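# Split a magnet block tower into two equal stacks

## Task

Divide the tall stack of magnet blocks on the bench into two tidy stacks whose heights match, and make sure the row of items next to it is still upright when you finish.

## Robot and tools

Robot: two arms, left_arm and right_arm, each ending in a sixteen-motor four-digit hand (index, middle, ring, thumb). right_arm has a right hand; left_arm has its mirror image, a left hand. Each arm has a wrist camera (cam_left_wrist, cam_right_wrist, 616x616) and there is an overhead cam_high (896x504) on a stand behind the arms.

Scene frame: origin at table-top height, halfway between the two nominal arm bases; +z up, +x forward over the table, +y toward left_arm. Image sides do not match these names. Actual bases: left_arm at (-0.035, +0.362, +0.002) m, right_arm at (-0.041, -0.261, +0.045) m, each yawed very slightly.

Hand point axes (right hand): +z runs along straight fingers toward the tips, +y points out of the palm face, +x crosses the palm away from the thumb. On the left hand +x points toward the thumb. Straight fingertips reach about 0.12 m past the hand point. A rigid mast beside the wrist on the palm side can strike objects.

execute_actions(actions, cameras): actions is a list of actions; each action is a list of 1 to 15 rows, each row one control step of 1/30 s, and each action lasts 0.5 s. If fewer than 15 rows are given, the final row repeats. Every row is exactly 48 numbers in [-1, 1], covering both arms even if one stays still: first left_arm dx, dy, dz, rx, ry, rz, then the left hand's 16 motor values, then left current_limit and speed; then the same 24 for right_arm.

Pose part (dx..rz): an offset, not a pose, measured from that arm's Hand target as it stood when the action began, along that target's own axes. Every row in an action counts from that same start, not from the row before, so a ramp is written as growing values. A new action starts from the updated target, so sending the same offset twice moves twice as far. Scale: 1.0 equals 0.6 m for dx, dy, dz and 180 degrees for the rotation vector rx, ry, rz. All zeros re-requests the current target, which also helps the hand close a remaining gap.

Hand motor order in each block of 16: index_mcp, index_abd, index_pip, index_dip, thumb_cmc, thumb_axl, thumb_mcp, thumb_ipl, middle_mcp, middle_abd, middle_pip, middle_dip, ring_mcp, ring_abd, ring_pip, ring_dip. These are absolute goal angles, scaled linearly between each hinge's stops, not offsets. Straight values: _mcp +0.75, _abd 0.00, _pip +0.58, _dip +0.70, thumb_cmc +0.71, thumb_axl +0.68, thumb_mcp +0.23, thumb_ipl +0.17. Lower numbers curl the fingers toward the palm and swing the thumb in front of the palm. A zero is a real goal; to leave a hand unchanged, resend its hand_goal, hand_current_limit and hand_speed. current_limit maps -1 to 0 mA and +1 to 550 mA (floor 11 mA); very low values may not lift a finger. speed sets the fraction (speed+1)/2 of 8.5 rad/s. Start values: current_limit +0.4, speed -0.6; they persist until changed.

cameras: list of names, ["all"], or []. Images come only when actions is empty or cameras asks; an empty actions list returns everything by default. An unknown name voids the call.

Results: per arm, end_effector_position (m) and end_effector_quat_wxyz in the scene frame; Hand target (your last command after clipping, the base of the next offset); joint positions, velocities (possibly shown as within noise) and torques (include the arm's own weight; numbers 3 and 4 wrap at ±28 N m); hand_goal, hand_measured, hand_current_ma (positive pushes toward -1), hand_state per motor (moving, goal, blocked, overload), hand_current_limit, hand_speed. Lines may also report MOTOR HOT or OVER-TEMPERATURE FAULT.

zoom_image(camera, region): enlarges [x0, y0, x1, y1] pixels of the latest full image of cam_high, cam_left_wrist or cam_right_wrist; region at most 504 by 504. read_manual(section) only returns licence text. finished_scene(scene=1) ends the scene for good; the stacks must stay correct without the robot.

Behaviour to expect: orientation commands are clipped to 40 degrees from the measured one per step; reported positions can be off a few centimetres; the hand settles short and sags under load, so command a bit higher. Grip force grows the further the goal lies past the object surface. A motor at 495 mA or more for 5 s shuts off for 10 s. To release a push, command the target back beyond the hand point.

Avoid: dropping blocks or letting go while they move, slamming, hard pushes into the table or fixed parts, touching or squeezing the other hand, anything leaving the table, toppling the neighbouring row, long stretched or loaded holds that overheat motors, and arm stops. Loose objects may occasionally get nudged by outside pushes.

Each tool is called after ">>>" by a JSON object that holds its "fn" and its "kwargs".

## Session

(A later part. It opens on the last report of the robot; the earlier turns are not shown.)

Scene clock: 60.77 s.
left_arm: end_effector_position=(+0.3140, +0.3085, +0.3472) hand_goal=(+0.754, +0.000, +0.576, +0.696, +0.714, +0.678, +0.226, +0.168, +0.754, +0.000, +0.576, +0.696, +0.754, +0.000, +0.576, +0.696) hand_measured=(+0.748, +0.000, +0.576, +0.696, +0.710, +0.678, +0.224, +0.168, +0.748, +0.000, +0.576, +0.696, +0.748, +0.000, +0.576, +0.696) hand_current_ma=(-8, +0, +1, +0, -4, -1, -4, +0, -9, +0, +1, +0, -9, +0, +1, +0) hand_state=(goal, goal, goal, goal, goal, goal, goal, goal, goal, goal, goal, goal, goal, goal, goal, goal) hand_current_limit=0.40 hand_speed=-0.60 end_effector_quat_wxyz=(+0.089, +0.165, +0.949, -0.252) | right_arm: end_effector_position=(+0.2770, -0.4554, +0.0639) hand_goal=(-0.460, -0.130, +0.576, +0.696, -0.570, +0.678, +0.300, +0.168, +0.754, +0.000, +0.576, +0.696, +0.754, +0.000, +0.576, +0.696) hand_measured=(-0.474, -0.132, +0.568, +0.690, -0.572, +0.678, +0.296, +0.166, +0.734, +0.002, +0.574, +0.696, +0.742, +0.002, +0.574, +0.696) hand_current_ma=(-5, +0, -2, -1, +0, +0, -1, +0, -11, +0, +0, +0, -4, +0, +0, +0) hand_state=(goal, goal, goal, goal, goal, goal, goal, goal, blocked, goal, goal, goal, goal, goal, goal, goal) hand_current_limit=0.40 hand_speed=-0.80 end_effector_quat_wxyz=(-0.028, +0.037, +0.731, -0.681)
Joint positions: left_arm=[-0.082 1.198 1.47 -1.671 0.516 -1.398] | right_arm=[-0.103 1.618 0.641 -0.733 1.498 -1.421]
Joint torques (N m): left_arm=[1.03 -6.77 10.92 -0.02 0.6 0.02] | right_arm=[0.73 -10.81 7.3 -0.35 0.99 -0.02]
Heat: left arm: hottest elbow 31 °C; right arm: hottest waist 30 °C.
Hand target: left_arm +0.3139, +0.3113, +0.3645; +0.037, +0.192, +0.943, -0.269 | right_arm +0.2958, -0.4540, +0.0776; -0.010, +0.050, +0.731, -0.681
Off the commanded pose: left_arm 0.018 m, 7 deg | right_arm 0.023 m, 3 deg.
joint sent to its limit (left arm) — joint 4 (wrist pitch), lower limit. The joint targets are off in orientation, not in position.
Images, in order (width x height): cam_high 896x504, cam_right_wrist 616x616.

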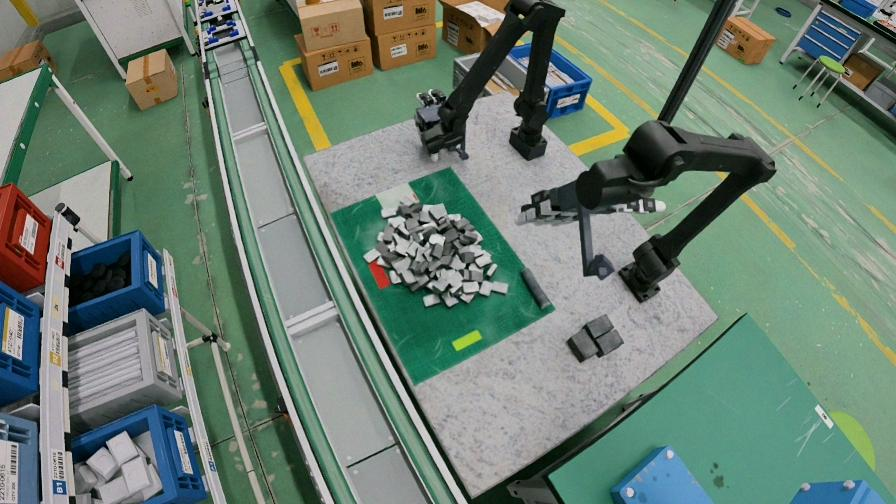

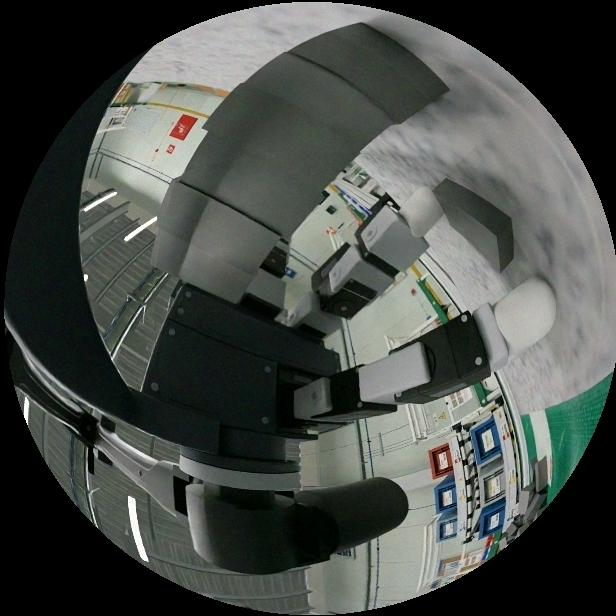

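>>> {"fn": "execute_actions", "kwargs": {"actions": [[[0,0,0,0,0,0,0.754,0,0.576,0.696,0.714,0.678,0.226,0.168,0.754,0,0.576,0.696,0.754,0,0.576,0.696,0.4,-0.6,0,-0.052,0,0,0,0,-0.46,-0.13,0.576,0.696,-0.571,0.678,0.3,0.168,0.754,0,0.576,0.696,0.754,0,0.576,0.696,0.4,-0.8]],[[0,0,0,0,0,0,0.754,0,0.576,0.696,0.714,0.678,0.226,0.168,0.754,0,0.576,0.696,0.754,0,0.576,0.696,0.4,-0.6,0,-0.055,0,0,0,0,-0.46,-0.13,0.576,0.696,-0.571,0.678,0.3,0.168,0.754,0,0.576,0.696,0.754,0,0.576,0.696,0.4,-0.8]],[[0,0,0,0,0,0,0.754,0,0.576,0.696,0.714,0.678,0.226,0.168,0.754,0,0.576,0.696,0.754,0,0.576,0.696,0.4,-0.6,0,-0.052,0,0,0,0,-0.46,-0.13,0.576,0.696,-0.571,0.678,0.3,0.168,0.754,0,0.576,0.696,0.754,0,0.576,0.696,0.4,-0.8]],[[0,0,0,0,0,0,0.754,0,0.576,0.696,0.714,0.678,0.226,0.168,0.754,0,0.576,0.696,0.754,0,0.576,0.696,0.4,-0.6,0.05,0,0,0,0,0,-0.46,-0.13,0.576,0.696,-0.571,0.678,0.3,0.168,0.754,0,0.576,0.696,0.754,0,0.576,0.696,0.4,-0.8]],[[0,0,0,0,0,0,0.754,0,0.576,0.696,0.714,0.678,0.226,0.168,0.754,0,0.576,0.696,0.754,0,0.576,0.696,0.4,-0.6,0.06,0,0,0,0,0,-0.46,-0.13,0.576,0.696,-0.571,0.678,0.3,0.168,0.754,0,0.576,0.696,0.754,0,0.576,0.696,0.4,-0.8]]], "cameras": ["cam_high","cam_right_wrist"]}}

>>> {"fn": "zoom_image", "kwargs": {"camera": "cam_right_wrist", "region": [400, 60, 616, 276]}}

>>> {"fn": "zoom_image", "kwargs": {"camera": "cam_high", "region": [410, 80, 490, 170]}}

Scene clock: 65.33 s.
left_arm: end_effector_position=(+0.3140, +0.3085, +0.3472) hand_goal=(+0.754, +0.000, +0.576, +0.696, +0.714, +0.678, +0.226, +0.168, +0.754, +0.000, +0.576, +0.696, +0.754, +0.000, +0.576, +0.696) hand_measured=(+0.748, +0.000, +0.576, +0.696, +0.710, +0.678, +0.224, +0.168, +0.748, +0.000, +0.576, +0.696, +0.748, +0.000, +0.576, +0.696) hand_current_ma=(-8, +0, +1, +0, -4, -1, -4, +0, -9, +0, +1, +0, -9, +0, +1, +0) hand_state=(goal, goal, goal, goal, goal, goal, goal, goal, goal, goal, goal, goal, goal, goal, goal, goal) hand_current_limit=0.40 hand_speed=-0.60 end_effector_quat_wxyz=(+0.089, +0.165, +0.949, -0.252) | right_arm: end_effector_position=(+0.2275, -0.4522, +0.1662) hand_goal=(-0.460, -0.130, +0.576, +0.696, -0.570, +0.678, +0.300, +0.168, +0.754, +0.000, +0.576, +0.696, +0.754, +0.000, +0.576, +0.696) hand_measured=(-0.464, -0.132, +0.574, +0.692, -0.572, +0.678, +0.296, +0.166, +0.734, +0.002, +0.574, +0.696, +0.742, +0.002, +0.574, +0.696) hand_current_ma=(+0, +0, +0, +0, +0, +0, +0, +0, -11, +0, +0, +0, -4, +0, +0, +0) hand_state=(goal, goal, goal, goal, goal, goal, goal, goal, blocked, goal, goal, goal, goal, goal, goal, goal) hand_current_limit=0.40 hand_speed=-0.80 end_effector_quat_wxyz=(-0.011, +0.046, +0.731, -0.681)
Joint positions: left_arm=[-0.082 1.198 1.47 -1.671 0.516 -1.398] | right_arm=[-0.107 1.162 0.567 -0.888 1.498 -1.612]
Joint torques (N m): left_arm=[-0.32 -6.07 11.03 0.09 0.57 0] | right_arm=[-0.79 -5.95 6.94 0.58 1.07 -0.16]
Heat: left arm: hottest elbow 32 °C; right arm: hottest waist 30 °C.
Hand target: left_arm +0.3139, +0.3113, +0.3645; +0.037, +0.192, +0.943, -0.269 | right_arm +0.2245, -0.4548, +0.1691; -0.010, +0.050, +0.731, -0.681
Off the commanded pose: left_arm 0.018 m, 7 deg | right_arm 0.005 m, 0 deg.
joint sent to its limit (left arm) — joint 4 (wrist pitch), lower limit. The joint targets are off in orientation, not in position.
Images, in order (width x height): cam_high 896x504, cam_right_wrist 616x616.

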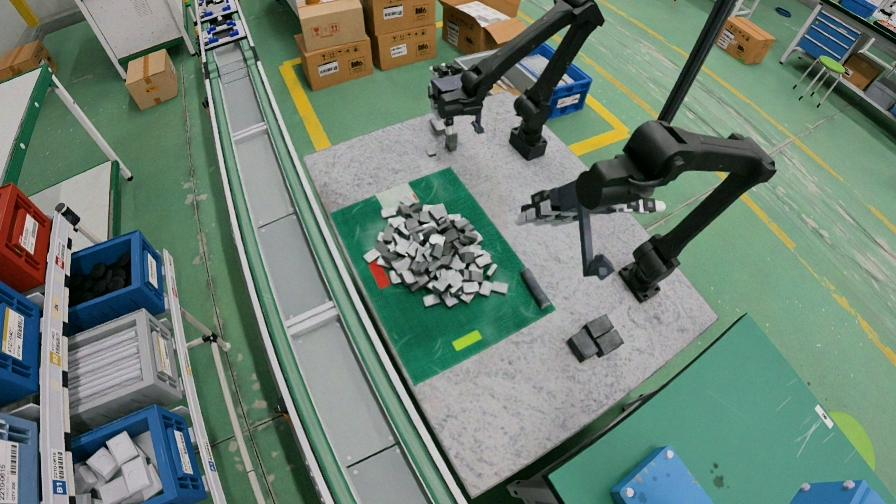

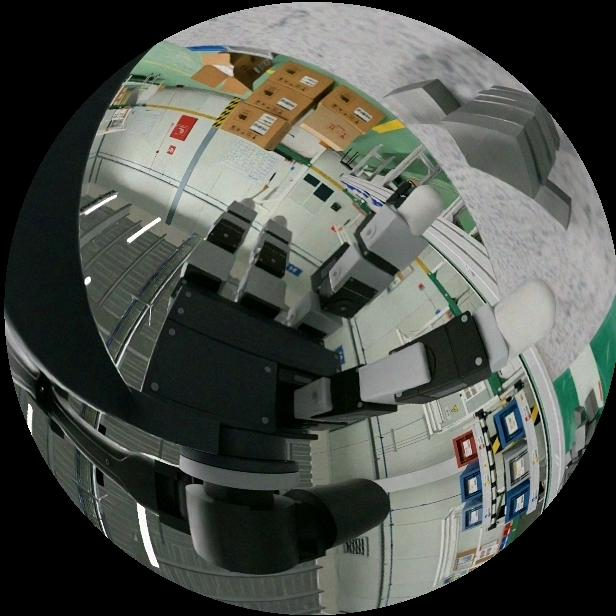

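Scaled by 2.333 from the camera's 616x616 image, which has a finer 880x880 frame.

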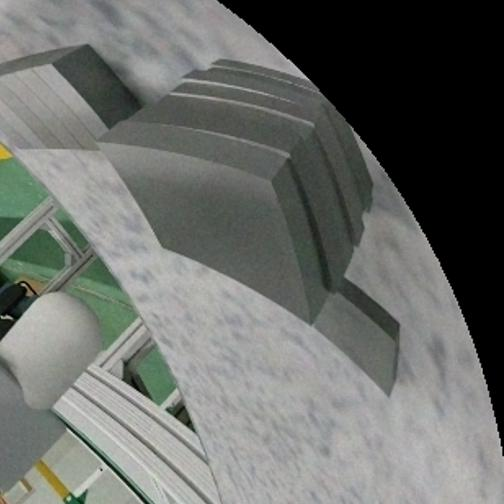

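Scaled by 5.600 from the camera's 896x504 image, which has a finer 1280x720 frame.

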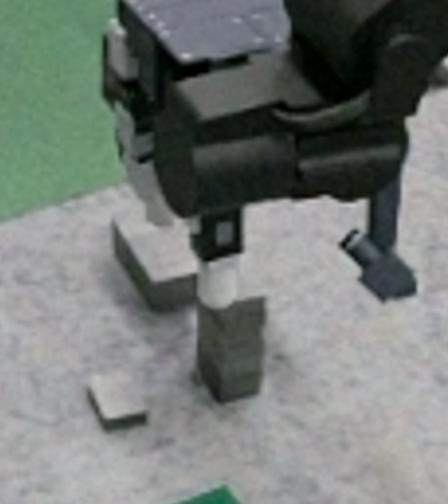

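>>> {"fn": "execute_actions", "kwargs": {"actions": [[[0,0,0,0,0,0,0.754,0,0.576,0.696,0.714,0.678,0.226,0.168,0.754,0,0.576,0.696,0.754,0,0.576,0.696,0.4,-0.6,0.0407,0.03,0.0107,0,0,-0.0106,-0.483,-0.13,0.576,0.696,-0.571,0.678,0.291,0.168,0.754,0,0.576,0.696,0.754,0,0.576,0.696,0.4,-0.8]],[[0,0,0,0,0,0,0.754,0,0.576,0.696,0.714,0.678,0.226,0.168,0.754,0,0.576,0.696,0.754,0,0.576,0.696,0.4,-0.6,0,0.01,0,0,0,0,-0.483,-0.13,0.576,0.696,-0.571,0.678,0.291,0.168,0.754,0,0.576,0.696,0.754,0,0.576,0.696,0.4,-0.8]]], "cameras": ["cam_high","cam_right_wrist"]}}

>>> {"fn": "zoom_image", "kwargs": {"camera": "cam_right_wrist", "region": [400, 110, 600, 310]}}

Scene clock: 67.57 s.
left_arm: end_effector_position=(+0.3140, +0.3085, +0.3472) hand_goal=(+0.754, +0.000, +0.576, +0.696, +0.714, +0.678, +0.226, +0.168, +0.754, +0.000, +0.576, +0.696, +0.754, +0.000, +0.576, +0.696) hand_measured=(+0.748, +0.000, +0.576, +0.696, +0.710, +0.678, +0.224, +0.168, +0.748, +0.000, +0.576, +0.696, +0.748, +0.000, +0.576, +0.696) hand_current_ma=(-8, +0, +1, +0, -4, -1, -4, +0, -9, +0, +1, +0, -9, +0, +1, +0) hand_state=(goal, goal, goal, goal, goal, goal, goal, goal, goal, goal, goal, goal, goal, goal, goal, goal) hand_current_limit=0.40 hand_speed=-0.60 end_effector_quat_wxyz=(+0.089, +0.165, +0.949, -0.252) | right_arm: end_effector_position=(+0.2028, -0.4537, +0.1405) hand_goal=(-0.482, -0.130, +0.576, +0.696, -0.570, +0.678, +0.292, +0.168, +0.754, +0.000, +0.576, +0.696, +0.754, +0.000, +0.576, +0.696) hand_measured=(-0.480, -0.132, +0.574, +0.692, -0.572, +0.678, +0.292, +0.166, +0.734, +0.002, +0.574, +0.696, +0.742, +0.002, +0.574, +0.696) hand_current_ma=(+0, +0, +0, +0, +0, +0, +0, +0, -11, +0, +0, +0, -4, +0, +0, +0) hand_state=(goal, goal, goal, goal, goal, goal, goal, goal, blocked, goal, goal, goal, goal, goal, goal, goal) hand_current_limit=0.40 hand_speed=-0.80 end_effector_quat_wxyz=(-0.026, +0.035, +0.731, -0.681)
Joint positions: left_arm=[-0.082 1.198 1.47 -1.671 0.516 -1.398] | right_arm=[-0.121 1.133 0.463 -0.707 1.499 -1.756]
Joint torques (N m): left_arm=[0.5 -6.83 11 0.02 0.56 0.02] | right_arm=[-1.08 -5.07 6.79 0.85 1.08 -0.15]
Heat: left arm: hottest elbow 32 °C; right arm: hottest waist 30 °C.
Hand target: left_arm +0.3139, +0.3113, +0.3645; +0.037, +0.192, +0.943, -0.269 | right_arm +0.2010, -0.4574, +0.1435; -0.021, +0.038, +0.731, -0.680
Off the commanded pose: left_arm 0.018 m, 7 deg | right_arm 0.005 m, 1 deg.
joint sent to its limit (left arm) — joint 4 (wrist pitch), lower limit. The joint targets are off in orientation, not in position.
Images, in order (width x height): cam_high 896x504, cam_right_wrist 616x616.

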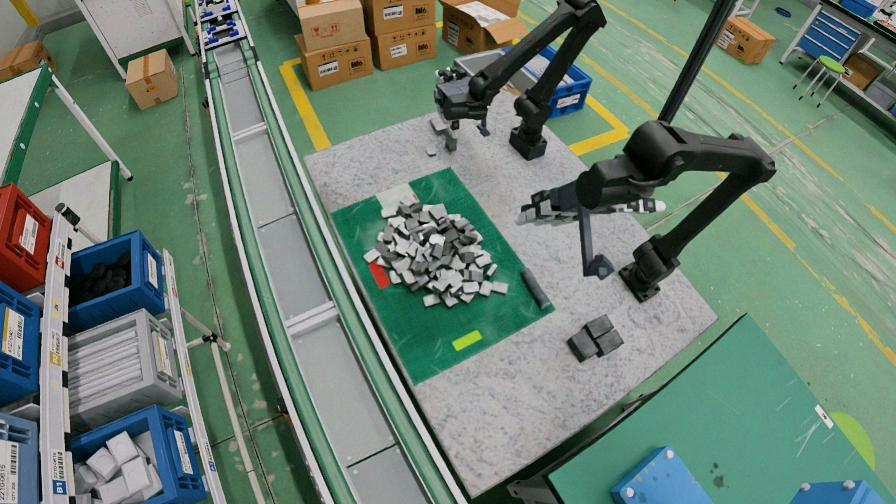

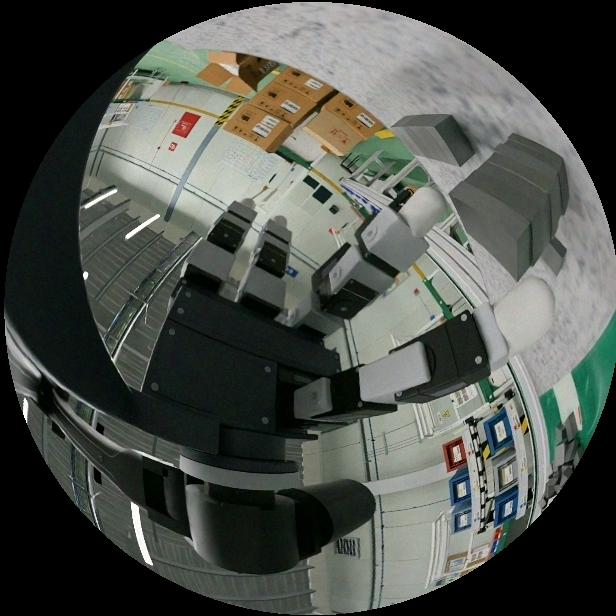

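Scaled by 2.520 from the camera's 616x616 image, which has a finer 880x880 frame.

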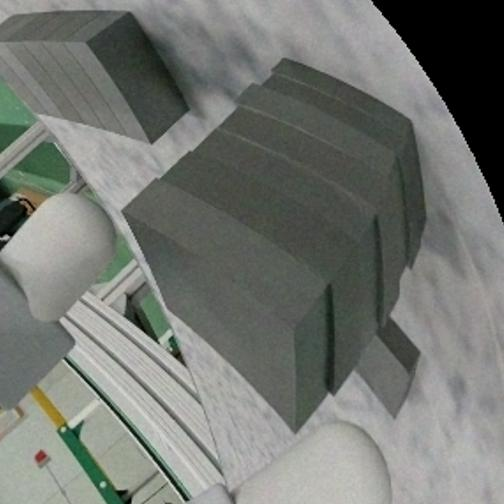

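>>> {"fn": "execute_actions", "kwargs": {"actions": [[[0,0,0,0,0,0,0.754,0,0.576,0.696,0.714,0.678,0.226,0.168,0.754,0,0.576,0.696,0.754,0,0.576,0.696,0.4,-0.6,0,0.0185,0,0,0,0,-0.483,-0.137,0.576,0.696,-0.571,0.678,0.291,0.168,0.754,0,0.576,0.696,0.754,0,0.576,0.696,0.4,-0.8]],[[0,0,0,0,0,0,0.754,0,0.576,0.696,0.714,0.678,0.226,0.168,0.754,0,0.576,0.696,0.754,0,0.576,0.696,0.4,-0.6,0,0,0,0,0,0,-0.483,-0.137,0.576,0.696,-0.571,0.678,0.291,0.168,0.754,0,0.576,0.696,0.754,0,0.576,0.696,0.4,-0.8]]], "cameras": ["cam_right_wrist"]}}

>>> {"fn": "zoom_image", "kwargs": {"camera": "cam_right_wrist", "region": [400, 140, 600, 340]}}

Scene clock: 69.93 s.
left_arm: end_effector_position=(+0.3140, +0.3085, +0.3472) hand_goal=(+0.754, +0.000, +0.576, +0.696, +0.714, +0.678, +0.226, +0.168, +0.754, +0.000, +0.576, +0.696, +0.754, +0.000, +0.576, +0.696) hand_measured=(+0.748, +0.000, +0.576, +0.696, +0.710, +0.678, +0.224, +0.168, +0.748, +0.000, +0.576, +0.696, +0.748, +0.000, +0.576, +0.696) hand_current_ma=(-8, +0, +1, +0, -4, -1, -4, +0, -9, +0, +1, +0, -9, +0, +1, +0) hand_state=(goal, goal, goal, goal, goal, goal, goal, goal, goal, goal, goal, goal, goal, goal, goal, goal) hand_current_limit=0.40 hand_speed=-0.60 end_effector_quat_wxyz=(+0.089, +0.165, +0.949, -0.252) | right_arm: end_effector_position=(+0.2030, -0.4537, +0.1324) hand_goal=(-0.482, -0.136, +0.576, +0.696, -0.570, +0.678, +0.292, +0.168, +0.754, +0.000, +0.576, +0.696, +0.754, +0.000, +0.576, +0.696) hand_measured=(-0.480, -0.132, +0.574, +0.692, -0.572, +0.678, +0.292, +0.166, +0.734, +0.002, +0.574, +0.696, +0.742, +0.002, +0.574, +0.696) hand_current_ma=(+0, +0, +0, +0, +0, +0, +0, +0, -11, +0, +0, +0, -4, +0, +0, +0) hand_state=(goal, goal, goal, goal, goal, goal, goal, goal, blocked, goal, goal, goal, goal, goal, goal, goal) hand_current_limit=0.40 hand_speed=-0.80 end_effector_quat_wxyz=(-0.021, +0.036, +0.730, -0.682)
Joint positions: left_arm=[-0.082 1.198 1.47 -1.671 0.516 -1.398] | right_arm=[-0.121 1.133 0.428 -0.582 1.498 -1.837]
Joint torques (N m): left_arm=[0.32 -5.89 11 0.12 0.58 0.05] | right_arm=[-0.97 -4.01 6.69 0.96 0.91 -0.17]
Heat: left arm: hottest elbow 32 °C; right arm: hottest waist 30 °C.
Hand target: left_arm +0.3139, +0.3113, +0.3645; +0.037, +0.192, +0.943, -0.269 | right_arm +0.2013, -0.4566, +0.1324; -0.021, +0.038, +0.732, -0.680
Off the commanded pose: left_arm 0.018 m, 7 deg | right_arm 0.003 m, 0 deg.
joint sent to its limit (left arm) — joint 4 (wrist pitch), lower limit. The joint targets are off in orientation, not in position.
Images, in order (width x height): cam_right_wrist 616x616.

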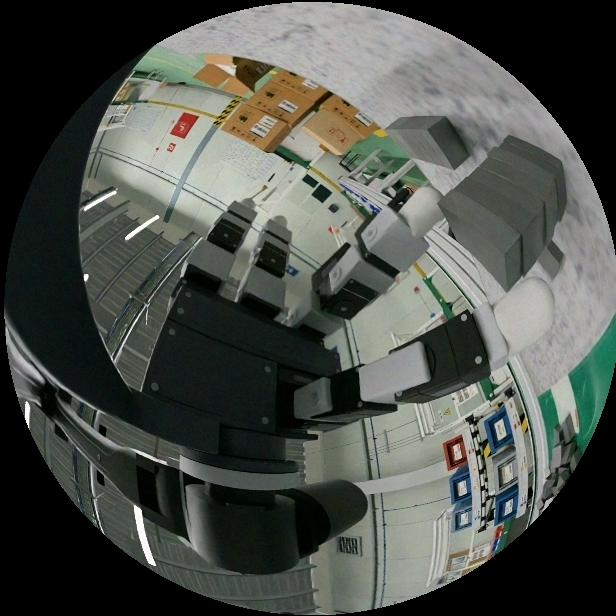

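Scaled by 2.520 from the camera's 616x616 image, which has a finer 880x880 frame.

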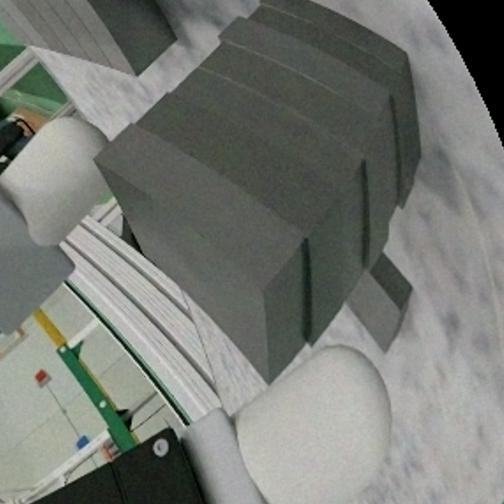

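>>> {"fn": "execute_actions", "kwargs": {"actions": [[[0,0,0,0,0,0,0.754,0,0.576,0.696,0.714,0.678,0.226,0.168,0.754,0,0.576,0.696,0.754,0,0.576,0.696,0.4,-0.6,0,0.006,-0.0035,0,0,0,-0.483,-0.13,0.576,0.696,-0.571,0.678,0.291,0.168,0.754,0,0.576,0.696,0.754,0,0.576,0.696,0.4,-0.8]],[[0,0,0,0,0,0,0.754,0,0.576,0.696,0.714,0.678,0.226,0.168,0.754,0,0.576,0.696,0.754,0,0.576,0.696,0.4,-0.6,0,0,0,0,0,0,-0.556,-0.13,0.576,0.696,-0.571,0.678,0.22,0.168,0.754,0,0.576,0.696,0.754,0,0.576,0.696,0.4,-0.8]],[[0,0,0,0,0,0,0.754,0,0.576,0.696,0.714,0.678,0.226,0.168,0.754,0,0.576,0.696,0.754,0,0.576,0.696,0.4,-0.6,0,0,0,0,0,0,-0.6,-0.13,0.576,0.696,-0.571,0.678,0.18,0.168,0.754,0,0.576,0.696,0.754,0,0.576,0.696,0.4,-0.8]]], "cameras": ["cam_right_wrist"]}}

>>> {"fn": "zoom_image", "kwargs": {"camera": "cam_right_wrist", "region": [400, 140, 600, 340]}}

Scene clock: 72.23 s.
left_arm: end_effector_position=(+0.3140, +0.3085, +0.3472) hand_goal=(+0.754, +0.000, +0.576, +0.696, +0.714, +0.678, +0.226, +0.168, +0.754, +0.000, +0.576, +0.696, +0.754, +0.000, +0.576, +0.696) hand_measured=(+0.748, +0.000, +0.576, +0.696, +0.710, +0.678, +0.224, +0.168, +0.748, +0.000, +0.576, +0.696, +0.748, +0.000, +0.576, +0.696) hand_current_ma=(-8, +0, +1, +0, -4, -1, -4, +0, -9, +0, +1, +0, -9, +0, +1, +0) hand_state=(goal, goal, goal, goal, goal, goal, goal, goal, goal, goal, goal, goal, goal, goal, goal, goal) hand_current_limit=0.40 hand_speed=-0.60 end_effector_quat_wxyz=(+0.089, +0.165, +0.949, -0.252) | right_arm: end_effector_position=(+0.2022, -0.4534, +0.1314) hand_goal=(-0.600, -0.130, +0.576, +0.696, -0.570, +0.678, +0.180, +0.168, +0.754, +0.000, +0.576, +0.696, +0.754, +0.000, +0.576, +0.696) hand_measured=(-0.562, -0.132, +0.582, +0.698, -0.572, +0.678, +0.220, +0.176, +0.734, +0.002, +0.574, +0.696, +0.742, +0.002, +0.574, +0.696) hand_current_ma=(+35, +0, +1, +0, +0, +0, +55, +3, -11, +0, +0, +0, -4, +0, +0, +0) hand_state=(blocked, goal, goal, goal, goal, goal, blocked, goal, blocked, goal, goal, goal, goal, goal, goal, goal) hand_current_limit=0.40 hand_speed=-0.80 end_effector_quat_wxyz=(-0.021, +0.035, +0.731, -0.681)
Joint positions: left_arm=[-0.082 1.198 1.47 -1.671 0.516 -1.398] | right_arm=[-0.121 1.133 0.426 -0.582 1.497 -1.838]
Joint torques (N m): left_arm=[0.79 -5.66 10.86 -0.16 0.53 0.07] | right_arm=[-0.44 -3.14 6.57 0.75 0.95 0.07]
Heat: left arm: hottest elbow 32 °C; right arm: hottest waist 30 °C.
Hand target: left_arm +0.3139, +0.3113, +0.3645; +0.037, +0.192, +0.943, -0.269 | right_arm +0.2015, -0.4542, +0.1289; -0.021, +0.038, +0.732, -0.680
Off the commanded pose: left_arm 0.018 m, 7 deg | right_arm 0.003 m, 0 deg.
joint sent to its limit (left arm) — joint 4 (wrist pitch), lower limit. The joint targets are off in orientation, not in position.
Images, in order (width x height): cam_right_wrist 616x616.

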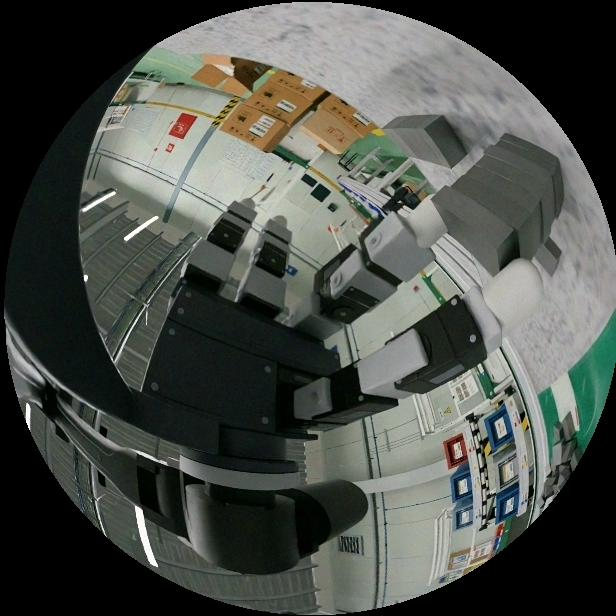

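Scaled by 2.520 from the camera's 616x616 image, which has a finer 880x880 frame.

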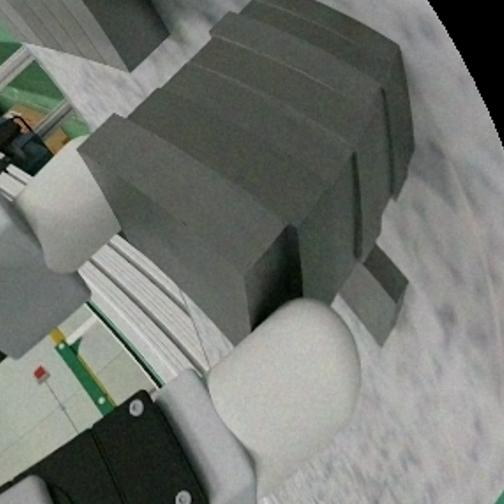

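>>> {"fn": "execute_actions", "kwargs": {"actions": [[[0,0,0,0,0,0,0.754,0,0.576,0.696,0.714,0.678,0.226,0.168,0.754,0,0.576,0.696,0.754,0,0.576,0.696,0.4,-0.6,0,0,0,0,0,0,-0.71,-0.13,0.48,0.645,-0.571,0.678,0.12,0.12,0.754,0,0.576,0.696,0.754,0,0.576,0.696,0.4,-0.8]],[[0,0,0,0,0,0,0.754,0,0.576,0.696,0.714,0.678,0.226,0.168,0.754,0,0.576,0.696,0.754,0,0.576,0.696,0.4,-0.6,0,-0.005,0,0,0,0,-0.857,-0.13,0.386,0.595,-0.571,0.678,0.023,0.071,0.754,0,0.576,0.696,0.754,0,0.576,0.696,0.4,-0.8]],[[0,0,0,0,0,0,0.754,0,0.576,0.696,0.714,0.678,0.226,0.168,0.754,0,0.576,0.696,0.754,0,0.576,0.696,0.4,-0.6,0,-0.02,0,0,0,0,-0.857,-0.13,0.386,0.595,-0.571,0.678,0.023,0.071,0.754,0,0.576,0.696,0.754,0,0.576,0.696,0.4,-0.8]],[[0,0,0,0,0,0,0.754,0,0.576,0.696,0.714,0.678,0.226,0.168,0.754,0,0.576,0.696,0.754,0,0.576,0.696,0.4,-0.6,0,-0.03,0,0,0,0,-0.857,-0.13,0.386,0.595,-0.571,0.678,0.023,0.071,0.754,0,0.576,0.696,0.754,0,0.576,0.696,0.4,-0.8]],[[0,0,0,0,0,0,0.754,0,0.576,0.696,0.714,0.678,0.226,0.168,0.754,0,0.576,0.696,0.754,0,0.576,0.696,0.4,-0.6,0,-0.03,0,0,0,0,-0.857,-0.13,0.386,0.595,-0.571,0.678,0.023,0.071,0.754,0,0.576,0.696,0.754,0,0.576,0.696,0.4,-0.8]],[[0,0,0,0,0,0,0.754,0,0.576,0.696,0.714,0.678,0.226,0.168,0.754,0,0.576,0.696,0.754,0,0.576,0.696,0.4,-0.6,-0.05,0,0,0,0,0,-0.857,-0.13,0.386,0.595,-0.571,0.678,0.023,0.071,0.754,0,0.576,0.696,0.754,0,0.576,0.696,0.4,-0.8]],[[0,0,0,0,0,0,0.754,0,0.576,0.696,0.714,0.678,0.226,0.168,0.754,0,0.576,0.696,0.754,0,0.576,0.696,0.4,-0.6,-0.055,0,0,0,0,0,-0.857,-0.13,0.386,0.595,-0.571,0.678,0.023,0.071,0.754,0,0.576,0.696,0.754,0,0.576,0.696,0.4,-0.8]],[[0,0,0,0,0,0,0.754,0,0.576,0.696,0.714,0.678,0.226,0.168,0.754,0,0.576,0.696,0.754,0,0.576,0.696,0.4,-0.6,-0.04,0.02,0,0,0,0,-0.857,-0.13,0.386,0.595,-0.571,0.678,0.023,0.071,0.754,0,0.576,0.696,0.754,0,0.576,0.696,0.4,-0.8]]], "cameras": ["cam_high","cam_right_wrist"]}}

>>> {"fn": "zoom_image", "kwargs": {"camera": "cam_right_wrist", "region": [400, 100, 616, 316]}}

>>> {"fn": "zoom_image", "kwargs": {"camera": "cam_high", "region": [410, 80, 490, 170]}}

Scene clock: 77.77 s.
left_arm: end_effector_position=(+0.3140, +0.3085, +0.3472) hand_goal=(+0.754, +0.000, +0.576, +0.696, +0.714, +0.678, +0.226, +0.168, +0.754, +0.000, +0.576, +0.696, +0.754, +0.000, +0.576, +0.696) hand_measured=(+0.748, +0.000, +0.576, +0.696, +0.710, +0.678, +0.224, +0.168, +0.748, +0.000, +0.576, +0.696, +0.748, +0.000, +0.576, +0.696) hand_current_ma=(-8, +0, +1, +0, -4, -1, -4, +0, -9, +0, +1, +0, -9, +0, +1, +0) hand_state=(goal, goal, goal, goal, goal, goal, goal, goal, goal, goal, goal, goal, goal, goal, goal, goal) hand_current_limit=0.40 hand_speed=-0.60 end_effector_quat_wxyz=(+0.089, +0.165, +0.949, -0.252) | right_arm: end_effector_position=(+0.2614, -0.4611, +0.1528) hand_goal=(-0.856, -0.130, +0.386, +0.596, -0.570, +0.678, +0.024, +0.072, +0.754, +0.000, +0.576, +0.696, +0.754, +0.000, +0.576, +0.696) hand_measured=(-0.558, -0.132, +0.566, +0.684, -0.564, +0.678, +0.216, +0.154, +0.734, +0.002, +0.574, +0.696, +0.742, +0.002, +0.574, +0.696) hand_current_ma=(+385, +0, +385, +141, +1, +0, +385, +211, -11, +0, +0, +0, -4, +0, +0, +0) hand_state=(blocked, goal, blocked, blocked, goal, goal, blocked, blocked, blocked, goal, goal, goal, goal, goal, goal, goal) hand_current_limit=0.40 hand_speed=-0.80 end_effector_quat_wxyz=(-0.044, +0.014, +0.733, -0.678)
Joint positions: left_arm=[-0.082 1.198 1.47 -1.671 0.516 -1.398] | right_arm=[-0.128 1.276 0.613 -0.61 1.491 -1.915]
Joint torques (N m): left_arm=[0.21 -6.24 11 0.13 0.56 0.08] | right_arm=[0.5 -5.54 11.4 0.64 1.12 0.17]
Heat: left arm: hottest elbow 32 °C; right arm: hottest waist 30 °C.
Hand target: left_arm +0.3139, +0.3113, +0.3645; +0.037, +0.192, +0.943, -0.269 | right_arm +0.2872, -0.4643, +0.1697; -0.021, +0.038, +0.732, -0.680
Off the commanded pose: left_arm 0.018 m, 7 deg | right_arm 0.031 m, 4 deg.
joint sent to its limit (left arm) — joint 4 (wrist pitch), lower limit. The joint targets are off in orientation, not in position.
Images, in order (width x height): cam_high 896x504, cam_right_wrist 616x616.

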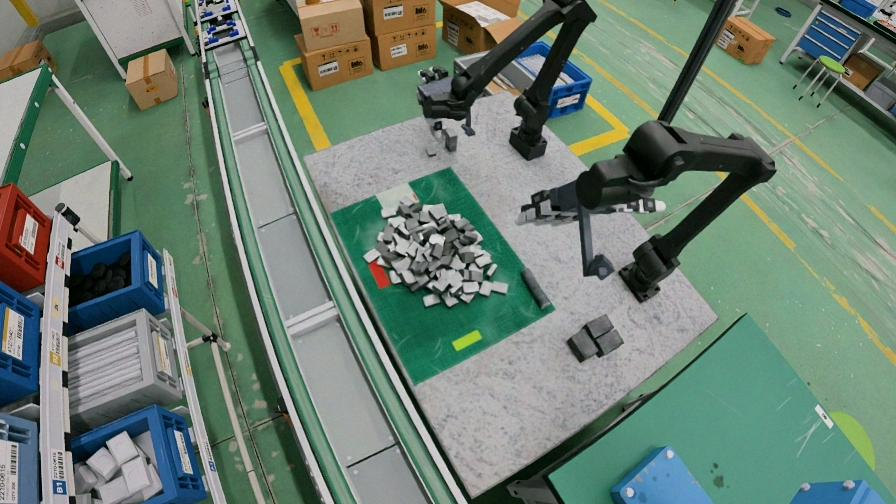

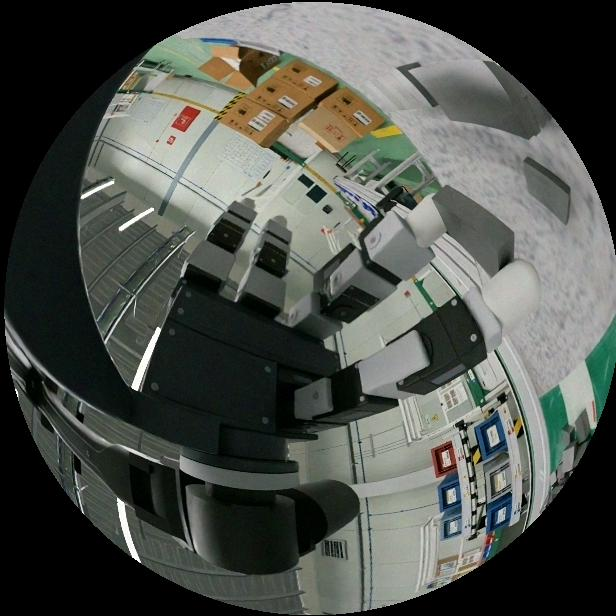

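Scaled by 2.333 from the camera's 616x616 image, which has a finer 880x880 frame.

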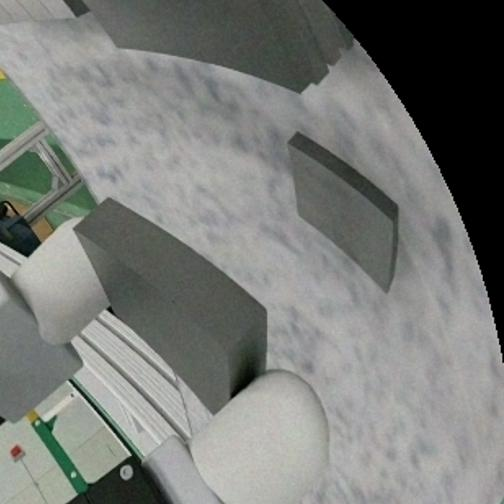

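Scaled by 5.600 from the camera's 896x504 image, which has a finer 1280x720 frame.

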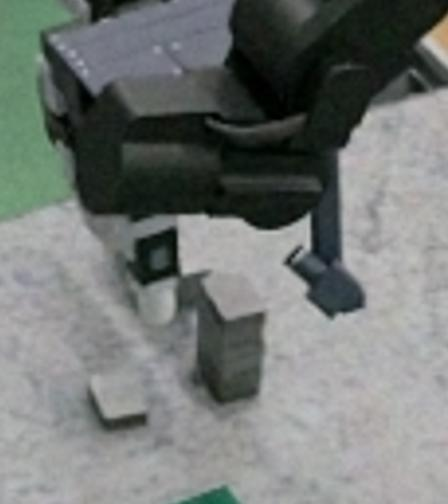

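>>> {"fn": "execute_actions", "kwargs": {"actions": [[[0,0,0,0,0,0,0.754,0,0.576,0.696,0.714,0.678,0.226,0.168,0.754,0,0.576,0.696,0.754,0,0.576,0.696,0.4,-0.6,-0.014,0.03,-0.02,0,0,0.018,-0.857,-0.13,0.386,0.595,-0.571,0.678,0.023,0.071,0.754,0,0.576,0.696,0.754,0,0.576,0.696,0.4,-0.8]],[[0,0,0,0,0,0,0.754,0,0.576,0.696,0.714,0.678,0.226,0.168,0.754,0,0.576,0.696,0.754,0,0.576,0.696,0.4,-0.6,0,0.045,0,0,0,0,-0.857,-0.13,0.386,0.595,-0.571,0.678,0.023,0.071,0.754,0,0.576,0.696,0.754,0,0.576,0.696,0.4,-0.8]],[[0,0,0,0,0,0,0.754,0,0.576,0.696,0.714,0.678,0.226,0.168,0.754,0,0.576,0.696,0.754,0,0.576,0.696,0.4,-0.6,0,0.042,0,0,0,0,-0.857,-0.13,0.386,0.595,-0.571,0.678,0.023,0.071,0.754,0,0.576,0.696,0.754,0,0.576,0.696,0.4,-0.8]]], "cameras": ["cam_high","cam_right_wrist"]}}

>>> {"fn": "zoom_image", "kwargs": {"camera": "cam_right_wrist", "region": [400, 120, 616, 336]}}

>>> {"fn": "zoom_image", "kwargs": {"camera": "cam_high", "region": [410, 80, 490, 170]}}

Scene clock: 80.47 s.
left_arm: end_effector_position=(+0.3140, +0.3085, +0.3472) hand_goal=(+0.754, +0.000, +0.576, +0.696, +0.714, +0.678, +0.226, +0.168, +0.754, +0.000, +0.576, +0.696, +0.754, +0.000, +0.576, +0.696) hand_measured=(+0.748, +0.000, +0.576, +0.696, +0.710, +0.678, +0.224, +0.168, +0.748, +0.000, +0.576, +0.696, +0.748, +0.000, +0.576, +0.696) hand_current_ma=(-8, +0, +1, +0, -4, -1, -4, +0, -9, +0, +1, +0, -9, +0, +1, +0) hand_state=(goal, goal, goal, goal, goal, goal, goal, goal, goal, goal, goal, goal, goal, goal, goal, goal) hand_current_limit=0.40 hand_speed=-0.60 end_effector_quat_wxyz=(+0.089, +0.165, +0.949, -0.252) | right_arm: end_effector_position=(+0.2787, -0.4511, +0.0924) hand_goal=(-0.856, -0.130, +0.386, +0.596, -0.570, +0.678, +0.024, +0.072, +0.754, +0.000, +0.576, +0.696, +0.754, +0.000, +0.576, +0.696) hand_measured=(-0.558, -0.132, +0.566, +0.684, -0.564, +0.678, +0.216, +0.154, +0.734, +0.002, +0.574, +0.696, +0.742, +0.002, +0.574, +0.696) hand_current_ma=(+385, +0, +385, +141, +1, +0, +385, +208, -11, +0, +0, +0, -4, +0, +0, +0) hand_state=(blocked, goal, blocked, blocked, goal, goal, blocked, blocked, blocked, goal, goal, goal, goal, goal, goal, goal) hand_current_limit=0.40 hand_speed=-0.80 end_effector_quat_wxyz=(-0.013, +0.040, +0.734, -0.678)
Joint positions: left_arm=[-0.082 1.198 1.47 -1.671 0.516 -1.398] | right_arm=[-0.092 1.508 0.631 -0.73 1.491 -1.498]
Joint torques (N m): left_arm=[1.55 -6.65 10.89 -0.13 0.57 0.02] | right_arm=[1.14 -7.41 8.79 -0.16 1.09 0.2]
Heat: left arm: hottest elbow 32 °C; right arm: hottest waist 30 °C.
Hand target: left_arm +0.3139, +0.3113, +0.3645; +0.037, +0.192, +0.943, -0.269 | right_arm +0.3013, -0.4483, +0.1008; -0.002, +0.059, +0.730, -0.681
Off the commanded pose: left_arm 0.018 m, 7 deg | right_arm 0.024 m, 2 deg.
joint sent to its limit (left arm) — joint 4 (wrist pitch), lower limit. The joint targets are off in orientation, not in position.
Images, in order (width x height): cam_high 896x504, cam_right_wrist 616x616.

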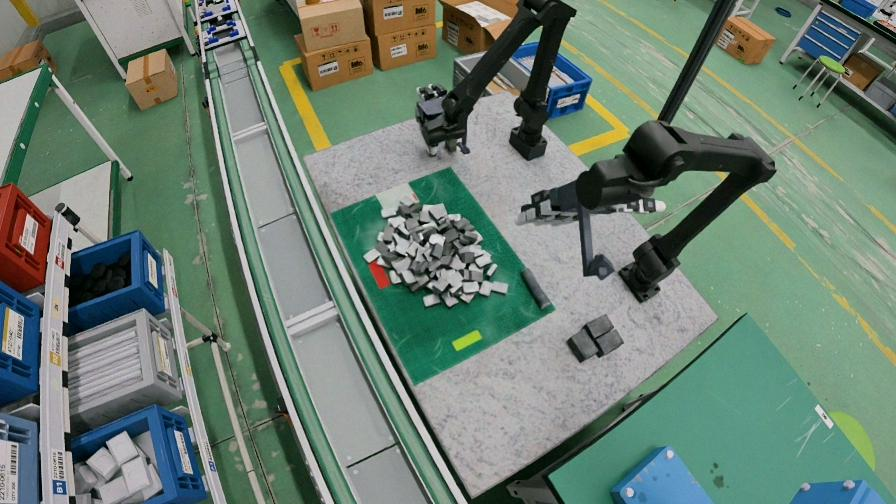

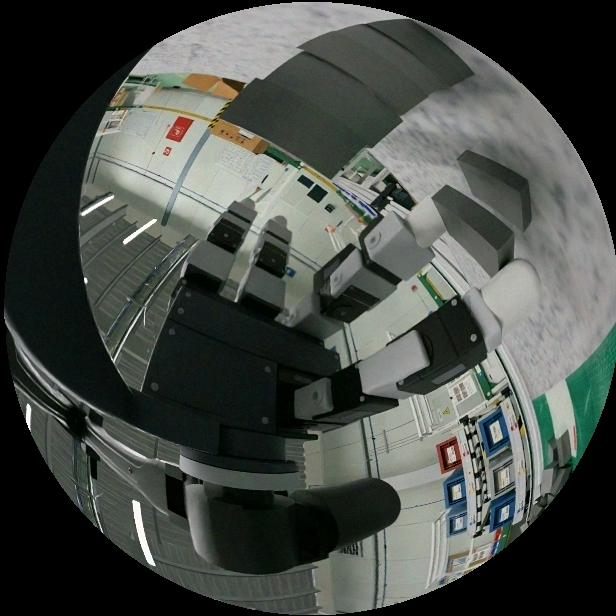

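Scaled by 2.333 from the camera's 616x616 image, which has a finer 880x880 frame.

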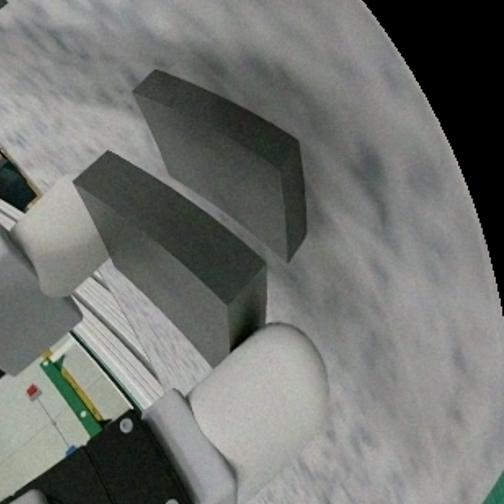

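Scaled by 5.600 from the camera's 896x504 image, which has a finer 1280x720 frame.

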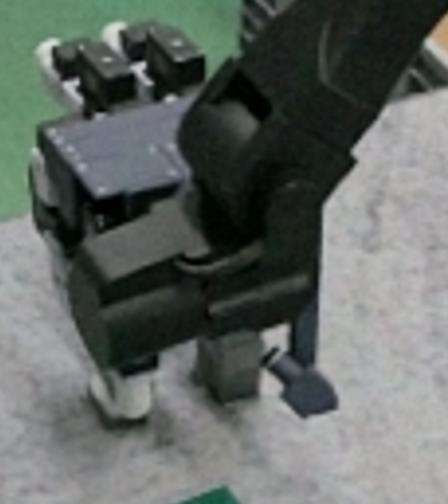

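>>> {"fn": "execute_actions", "kwargs": {"actions": [[[0,0,0,0,0,0,0.754,0,0.576,0.696,0.714,0.678,0.226,0.168,0.754,0,0.576,0.696,0.754,0,0.576,0.696,0.4,-0.6,-0.004,0.012,0.0148,0.003,0,-0.0055,-0.857,-0.13,0.386,0.595,-0.571,0.678,0.023,0.071,0.754,0,0.576,0.696,0.754,0,0.576,0.696,0.4,-0.8]],[[0,0,0,0,0,0,0.754,0,0.576,0.696,0.714,0.678,0.226,0.168,0.754,0,0.576,0.696,0.754,0,0.576,0.696,0.4,-0.6,0,0.014,0,0,0,0,-0.857,-0.13,0.386,0.595,-0.571,0.678,0.023,0.071,0.754,0,0.576,0.696,0.754,0,0.576,0.696,0.4,-0.8]]], "cameras": ["cam_high","cam_right_wrist"]}}

>>> {"fn": "zoom_image", "kwargs": {"camera": "cam_right_wrist", "region": [400, 150, 560, 310]}}

Scene clock: 82.87 s.
left_arm: end_effector_position=(+0.3140, +0.3085, +0.3472) hand_goal=(+0.754, +0.000, +0.576, +0.696, +0.714, +0.678, +0.226, +0.168, +0.754, +0.000, +0.576, +0.696, +0.754, +0.000, +0.576, +0.696) hand_measured=(+0.748, +0.000, +0.576, +0.696, +0.710, +0.678, +0.224, +0.168, +0.748, +0.000, +0.576, +0.696, +0.748, +0.000, +0.576, +0.696) hand_current_ma=(-8, +0, +1, +0, -4, -1, -4, +0, -9, +0, +1, +0, -9, +0, +1, +0) hand_state=(goal, goal, goal, goal, goal, goal, goal, goal, goal, goal, goal, goal, goal, goal, goal, goal) hand_current_limit=0.40 hand_speed=-0.60 end_effector_quat_wxyz=(+0.089, +0.165, +0.949, -0.252) | right_arm: end_effector_position=(+0.2836, -0.4522, +0.0757) hand_goal=(-0.856, -0.130, +0.386, +0.596, -0.570, +0.678, +0.024, +0.072, +0.754, +0.000, +0.576, +0.696, +0.754, +0.000, +0.576, +0.696) hand_measured=(-0.558, -0.132, +0.566, +0.684, -0.564, +0.678, +0.216, +0.154, +0.734, +0.002, +0.574, +0.696, +0.742, +0.002, +0.574, +0.696) hand_current_ma=(+385, +0, +385, +141, +1, +0, +385, +208, -11, +0, +0, +0, -4, +0, +0, +0) hand_state=(blocked, goal, blocked, blocked, goal, goal, blocked, blocked, blocked, goal, goal, goal, goal, goal, goal, goal) hand_current_limit=0.40 hand_speed=-0.80 end_effector_quat_wxyz=(-0.023, +0.032, +0.731, -0.681)
Joint positions: left_arm=[-0.082 1.198 1.47 -1.671 0.516 -1.398] | right_arm=[-0.092 1.584 0.65 -0.73 1.498 -1.467]
Joint torques (N m): left_arm=[0.62 -6.18 10.85 0.05 0.62 0.03] | right_arm=[-0.5 -8.18 8.32 0.01 1.37 0.18]
Heat: left arm: hottest elbow 32 °C; right arm: hottest waist 30 °C.
Hand target: left_arm +0.3139, +0.3113, +0.3645; +0.037, +0.192, +0.943, -0.269 | right_arm +0.3041, -0.4564, +0.0848; -0.008, +0.052, +0.728, -0.684
Off the commanded pose: left_arm 0.018 m, 7 deg | right_arm 0.023 m, 3 deg.
joint sent to its limit (left arm) — joint 4 (wrist pitch), lower limit. The joint targets are off in orientation, not in position.
Images, in order (width x height): cam_high 896x504, cam_right_wrist 616x616.

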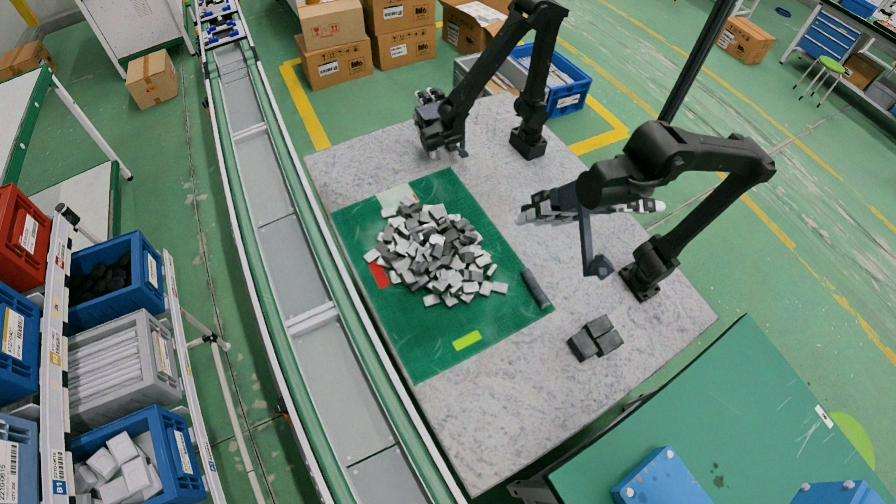

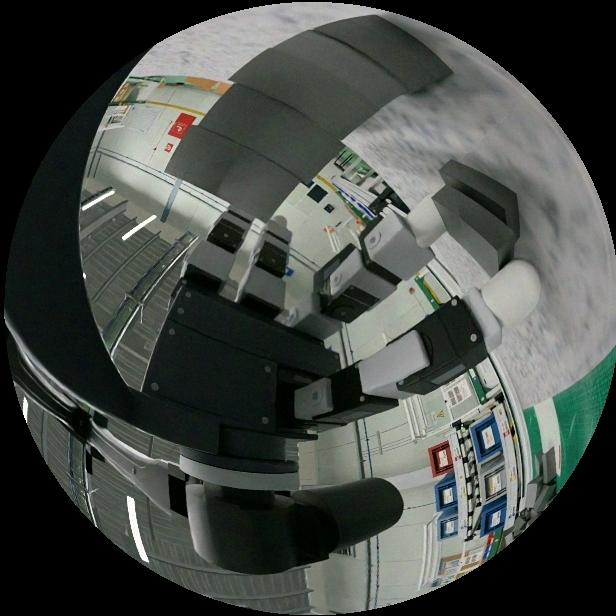

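Scaled by 3.150 from the camera's 616x616 image, which has a finer 880x880 frame.

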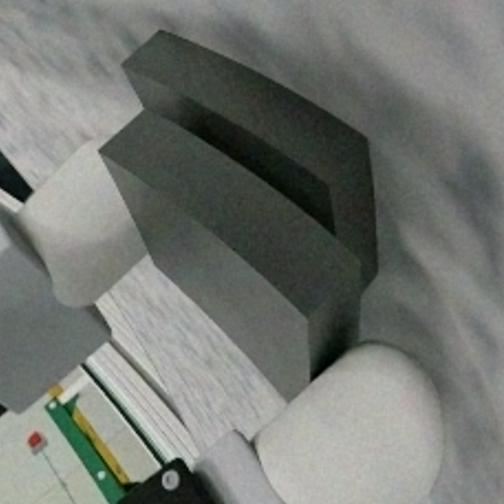

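>>> {"fn": "execute_actions", "kwargs": {"actions": [[[0,0,0,0,0,0,0.754,0,0.576,0.696,0.714,0.678,0.226,0.168,0.754,0,0.576,0.696,0.754,0,0.576,0.696,0.4,-0.6,0.0045,0,0.0125,0,0,0,-0.857,-0.13,0.386,0.595,-0.571,0.678,0.023,0.071,0.754,0,0.576,0.696,0.754,0,0.576,0.696,0.4,-0.8]]], "cameras": ["cam_right_wrist"]}}

>>> {"fn": "zoom_image", "kwargs": {"camera": "cam_right_wrist", "region": [400, 150, 560, 310]}}

Scene clock: 84.60 s.
left_arm: end_effector_position=(+0.3140, +0.3085, +0.3472) hand_goal=(+0.754, +0.000, +0.576, +0.696, +0.714, +0.678, +0.226, +0.168, +0.754, +0.000, +0.576, +0.696, +0.754, +0.000, +0.576, +0.696) hand_measured=(+0.748, +0.000, +0.576, +0.696, +0.710, +0.678, +0.224, +0.168, +0.748, +0.000, +0.576, +0.696, +0.748, +0.000, +0.576, +0.696) hand_current_ma=(-8, +0, +1, +0, -4, -1, -4, +0, -9, +0, +1, +0, -9, +0, +1, +0) hand_state=(goal, goal, goal, goal, goal, goal, goal, goal, goal, goal, goal, goal, goal, goal, goal, goal) hand_current_limit=0.40 hand_speed=-0.60 end_effector_quat_wxyz=(+0.089, +0.165, +0.949, -0.252) | right_arm: end_effector_position=(+0.2891, -0.4571, +0.0765) hand_goal=(-0.856, -0.130, +0.386, +0.596, -0.570, +0.678, +0.024, +0.072, +0.754, +0.000, +0.576, +0.696, +0.754, +0.000, +0.576, +0.696) hand_measured=(-0.558, -0.132, +0.566, +0.684, -0.564, +0.678, +0.216, +0.154, +0.734, +0.002, +0.574, +0.696, +0.742, +0.002, +0.574, +0.696) hand_current_ma=(+385, +0, +385, +141, +1, +0, +385, +208, -11, +0, +0, +0, -4, +0, +0, +0) hand_state=(blocked, goal, blocked, blocked, goal, goal, blocked, blocked, blocked, goal, goal, goal, goal, goal, goal, goal) hand_current_limit=0.40 hand_speed=-0.80 end_effector_quat_wxyz=(-0.018, +0.043, +0.730, -0.682)
Joint positions: left_arm=[-0.082 1.198 1.47 -1.671 0.516 -1.398] | right_arm=[-0.104 1.584 0.65 -0.659 1.502 -1.516]
Joint torques (N m): left_arm=[0.91 -5.6 10.84 0.01 0.55 0.02] | right_arm=[-1.14 -9.11 7.17 0.55 1.38 -0.12]
Heat: left arm: hottest elbow 32 °C; right arm: hottest waist 30 °C.
Hand target: left_arm +0.3139, +0.3113, +0.3645; +0.037, +0.192, +0.943, -0.269 | right_arm +0.3007, -0.4637, +0.0841; -0.008, +0.052, +0.728, -0.684
Off the commanded pose: left_arm 0.018 m, 7 deg | right_arm 0.015 m, 2 deg.
joint sent to its limit (left arm) — joint 4 (wrist pitch), lower limit. The joint targets are off in orientation, not in position.
Images, in order (width x height): cam_right_wrist 616x616.

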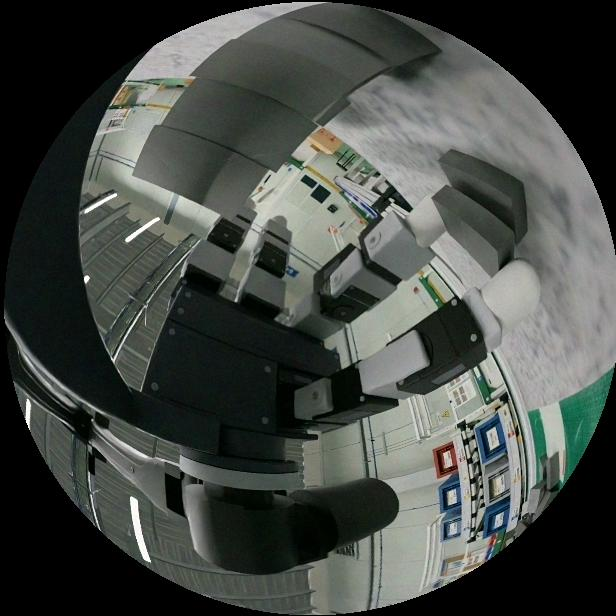

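Scaled by 3.150 from the camera's 616x616 image, which has a finer 880x880 frame.

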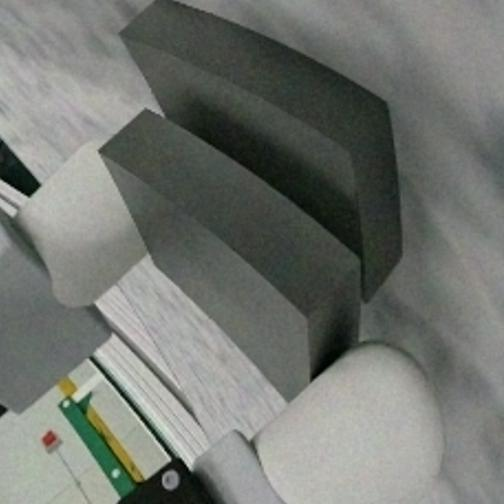

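>>> {"fn": "execute_actions", "kwargs": {"actions": [[[0,0,0,0,0,0,0.754,0,0.576,0.696,0.714,0.678,0.226,0.168,0.754,0,0.576,0.696,0.754,0,0.576,0.696,0.4,-0.6,0.0167,0,0.002,0,0,0,-0.857,-0.13,0.386,0.595,-0.571,0.678,0.023,0.071,0.754,0,0.576,0.696,0.754,0,0.576,0.696,0.4,-0.8]]]}}

Scene clock: 87.67 s.
left_arm: end_effector_position=(+0.3140, +0.3085, +0.3472) hand_goal=(+0.754, +0.000, +0.576, +0.696, +0.714, +0.678, +0.226, +0.168, +0.754, +0.000, +0.576, +0.696, +0.754, +0.000, +0.576, +0.696) hand_measured=(+0.748, +0.000, +0.576, +0.696, +0.710, +0.678, +0.224, +0.168, +0.748, +0.000, +0.576, +0.696, +0.748, +0.000, +0.576, +0.696) hand_current_ma=(-8, +0, +1, +0, -4, -1, -4, +0, -9, +0, +1, +0, -9, +0, +1, +0) hand_state=(goal, goal, goal, goal, goal, goal, goal, goal, goal, goal, goal, goal, goal, goal, goal, goal) hand_current_limit=0.40 hand_speed=-0.60 end_effector_quat_wxyz=(+0.089, +0.165, +0.949, -0.252) | right_arm: end_effector_position=(+0.2900, -0.4583, +0.0740) hand_goal=(-0.856, -0.130, +0.386, +0.596, -0.570, +0.678, +0.024, +0.072, +0.754, +0.000, +0.576, +0.696, +0.754, +0.000, +0.576, +0.696) hand_measured=(-0.558, -0.132, +0.566, +0.684, -0.564, +0.678, +0.216, +0.154, +0.734, +0.002, +0.574, +0.696, +0.742, +0.002, +0.574, +0.696) hand_current_ma=(+385, +0, +385, +141, +1, +0, +385, +208, -11, +0, +0, +0, -4, +0, +0, +0) hand_state=(blocked, goal, blocked, blocked, goal, goal, blocked, blocked, blocked, goal, goal, goal, goal, goal, goal, goal) hand_current_limit=0.40 hand_speed=-0.80 end_effector_quat_wxyz=(-0.017, +0.042, +0.730, -0.682)
Joint positions: left_arm=[-0.082 1.198 1.47 -1.671 0.516 -1.398] | right_arm=[-0.108 1.581 0.636 -0.575 1.502 -1.588]
Joint torques (N m): left_arm=[-0.15 -6.18 11.07 -0.06 0.54 0.03] | right_arm=[-1.2 -11.34 5.04 0.69 1.35 -0.11]
Heat: left arm: hottest elbow 32 °C; right arm: hottest waist 30 °C.
Hand target: left_arm +0.3139, +0.3113, +0.3645; +0.037, +0.192, +0.943, -0.269 | right_arm +0.2907, -0.4639, +0.0835; -0.008, +0.052, +0.728, -0.684
Off the commanded pose: left_arm 0.018 m, 7 deg | right_arm 0.011 m, 2 deg.
joint sent to its limit (left arm) — joint 4 (wrist pitch), lower limit. The joint targets are off in orientation, not in position.


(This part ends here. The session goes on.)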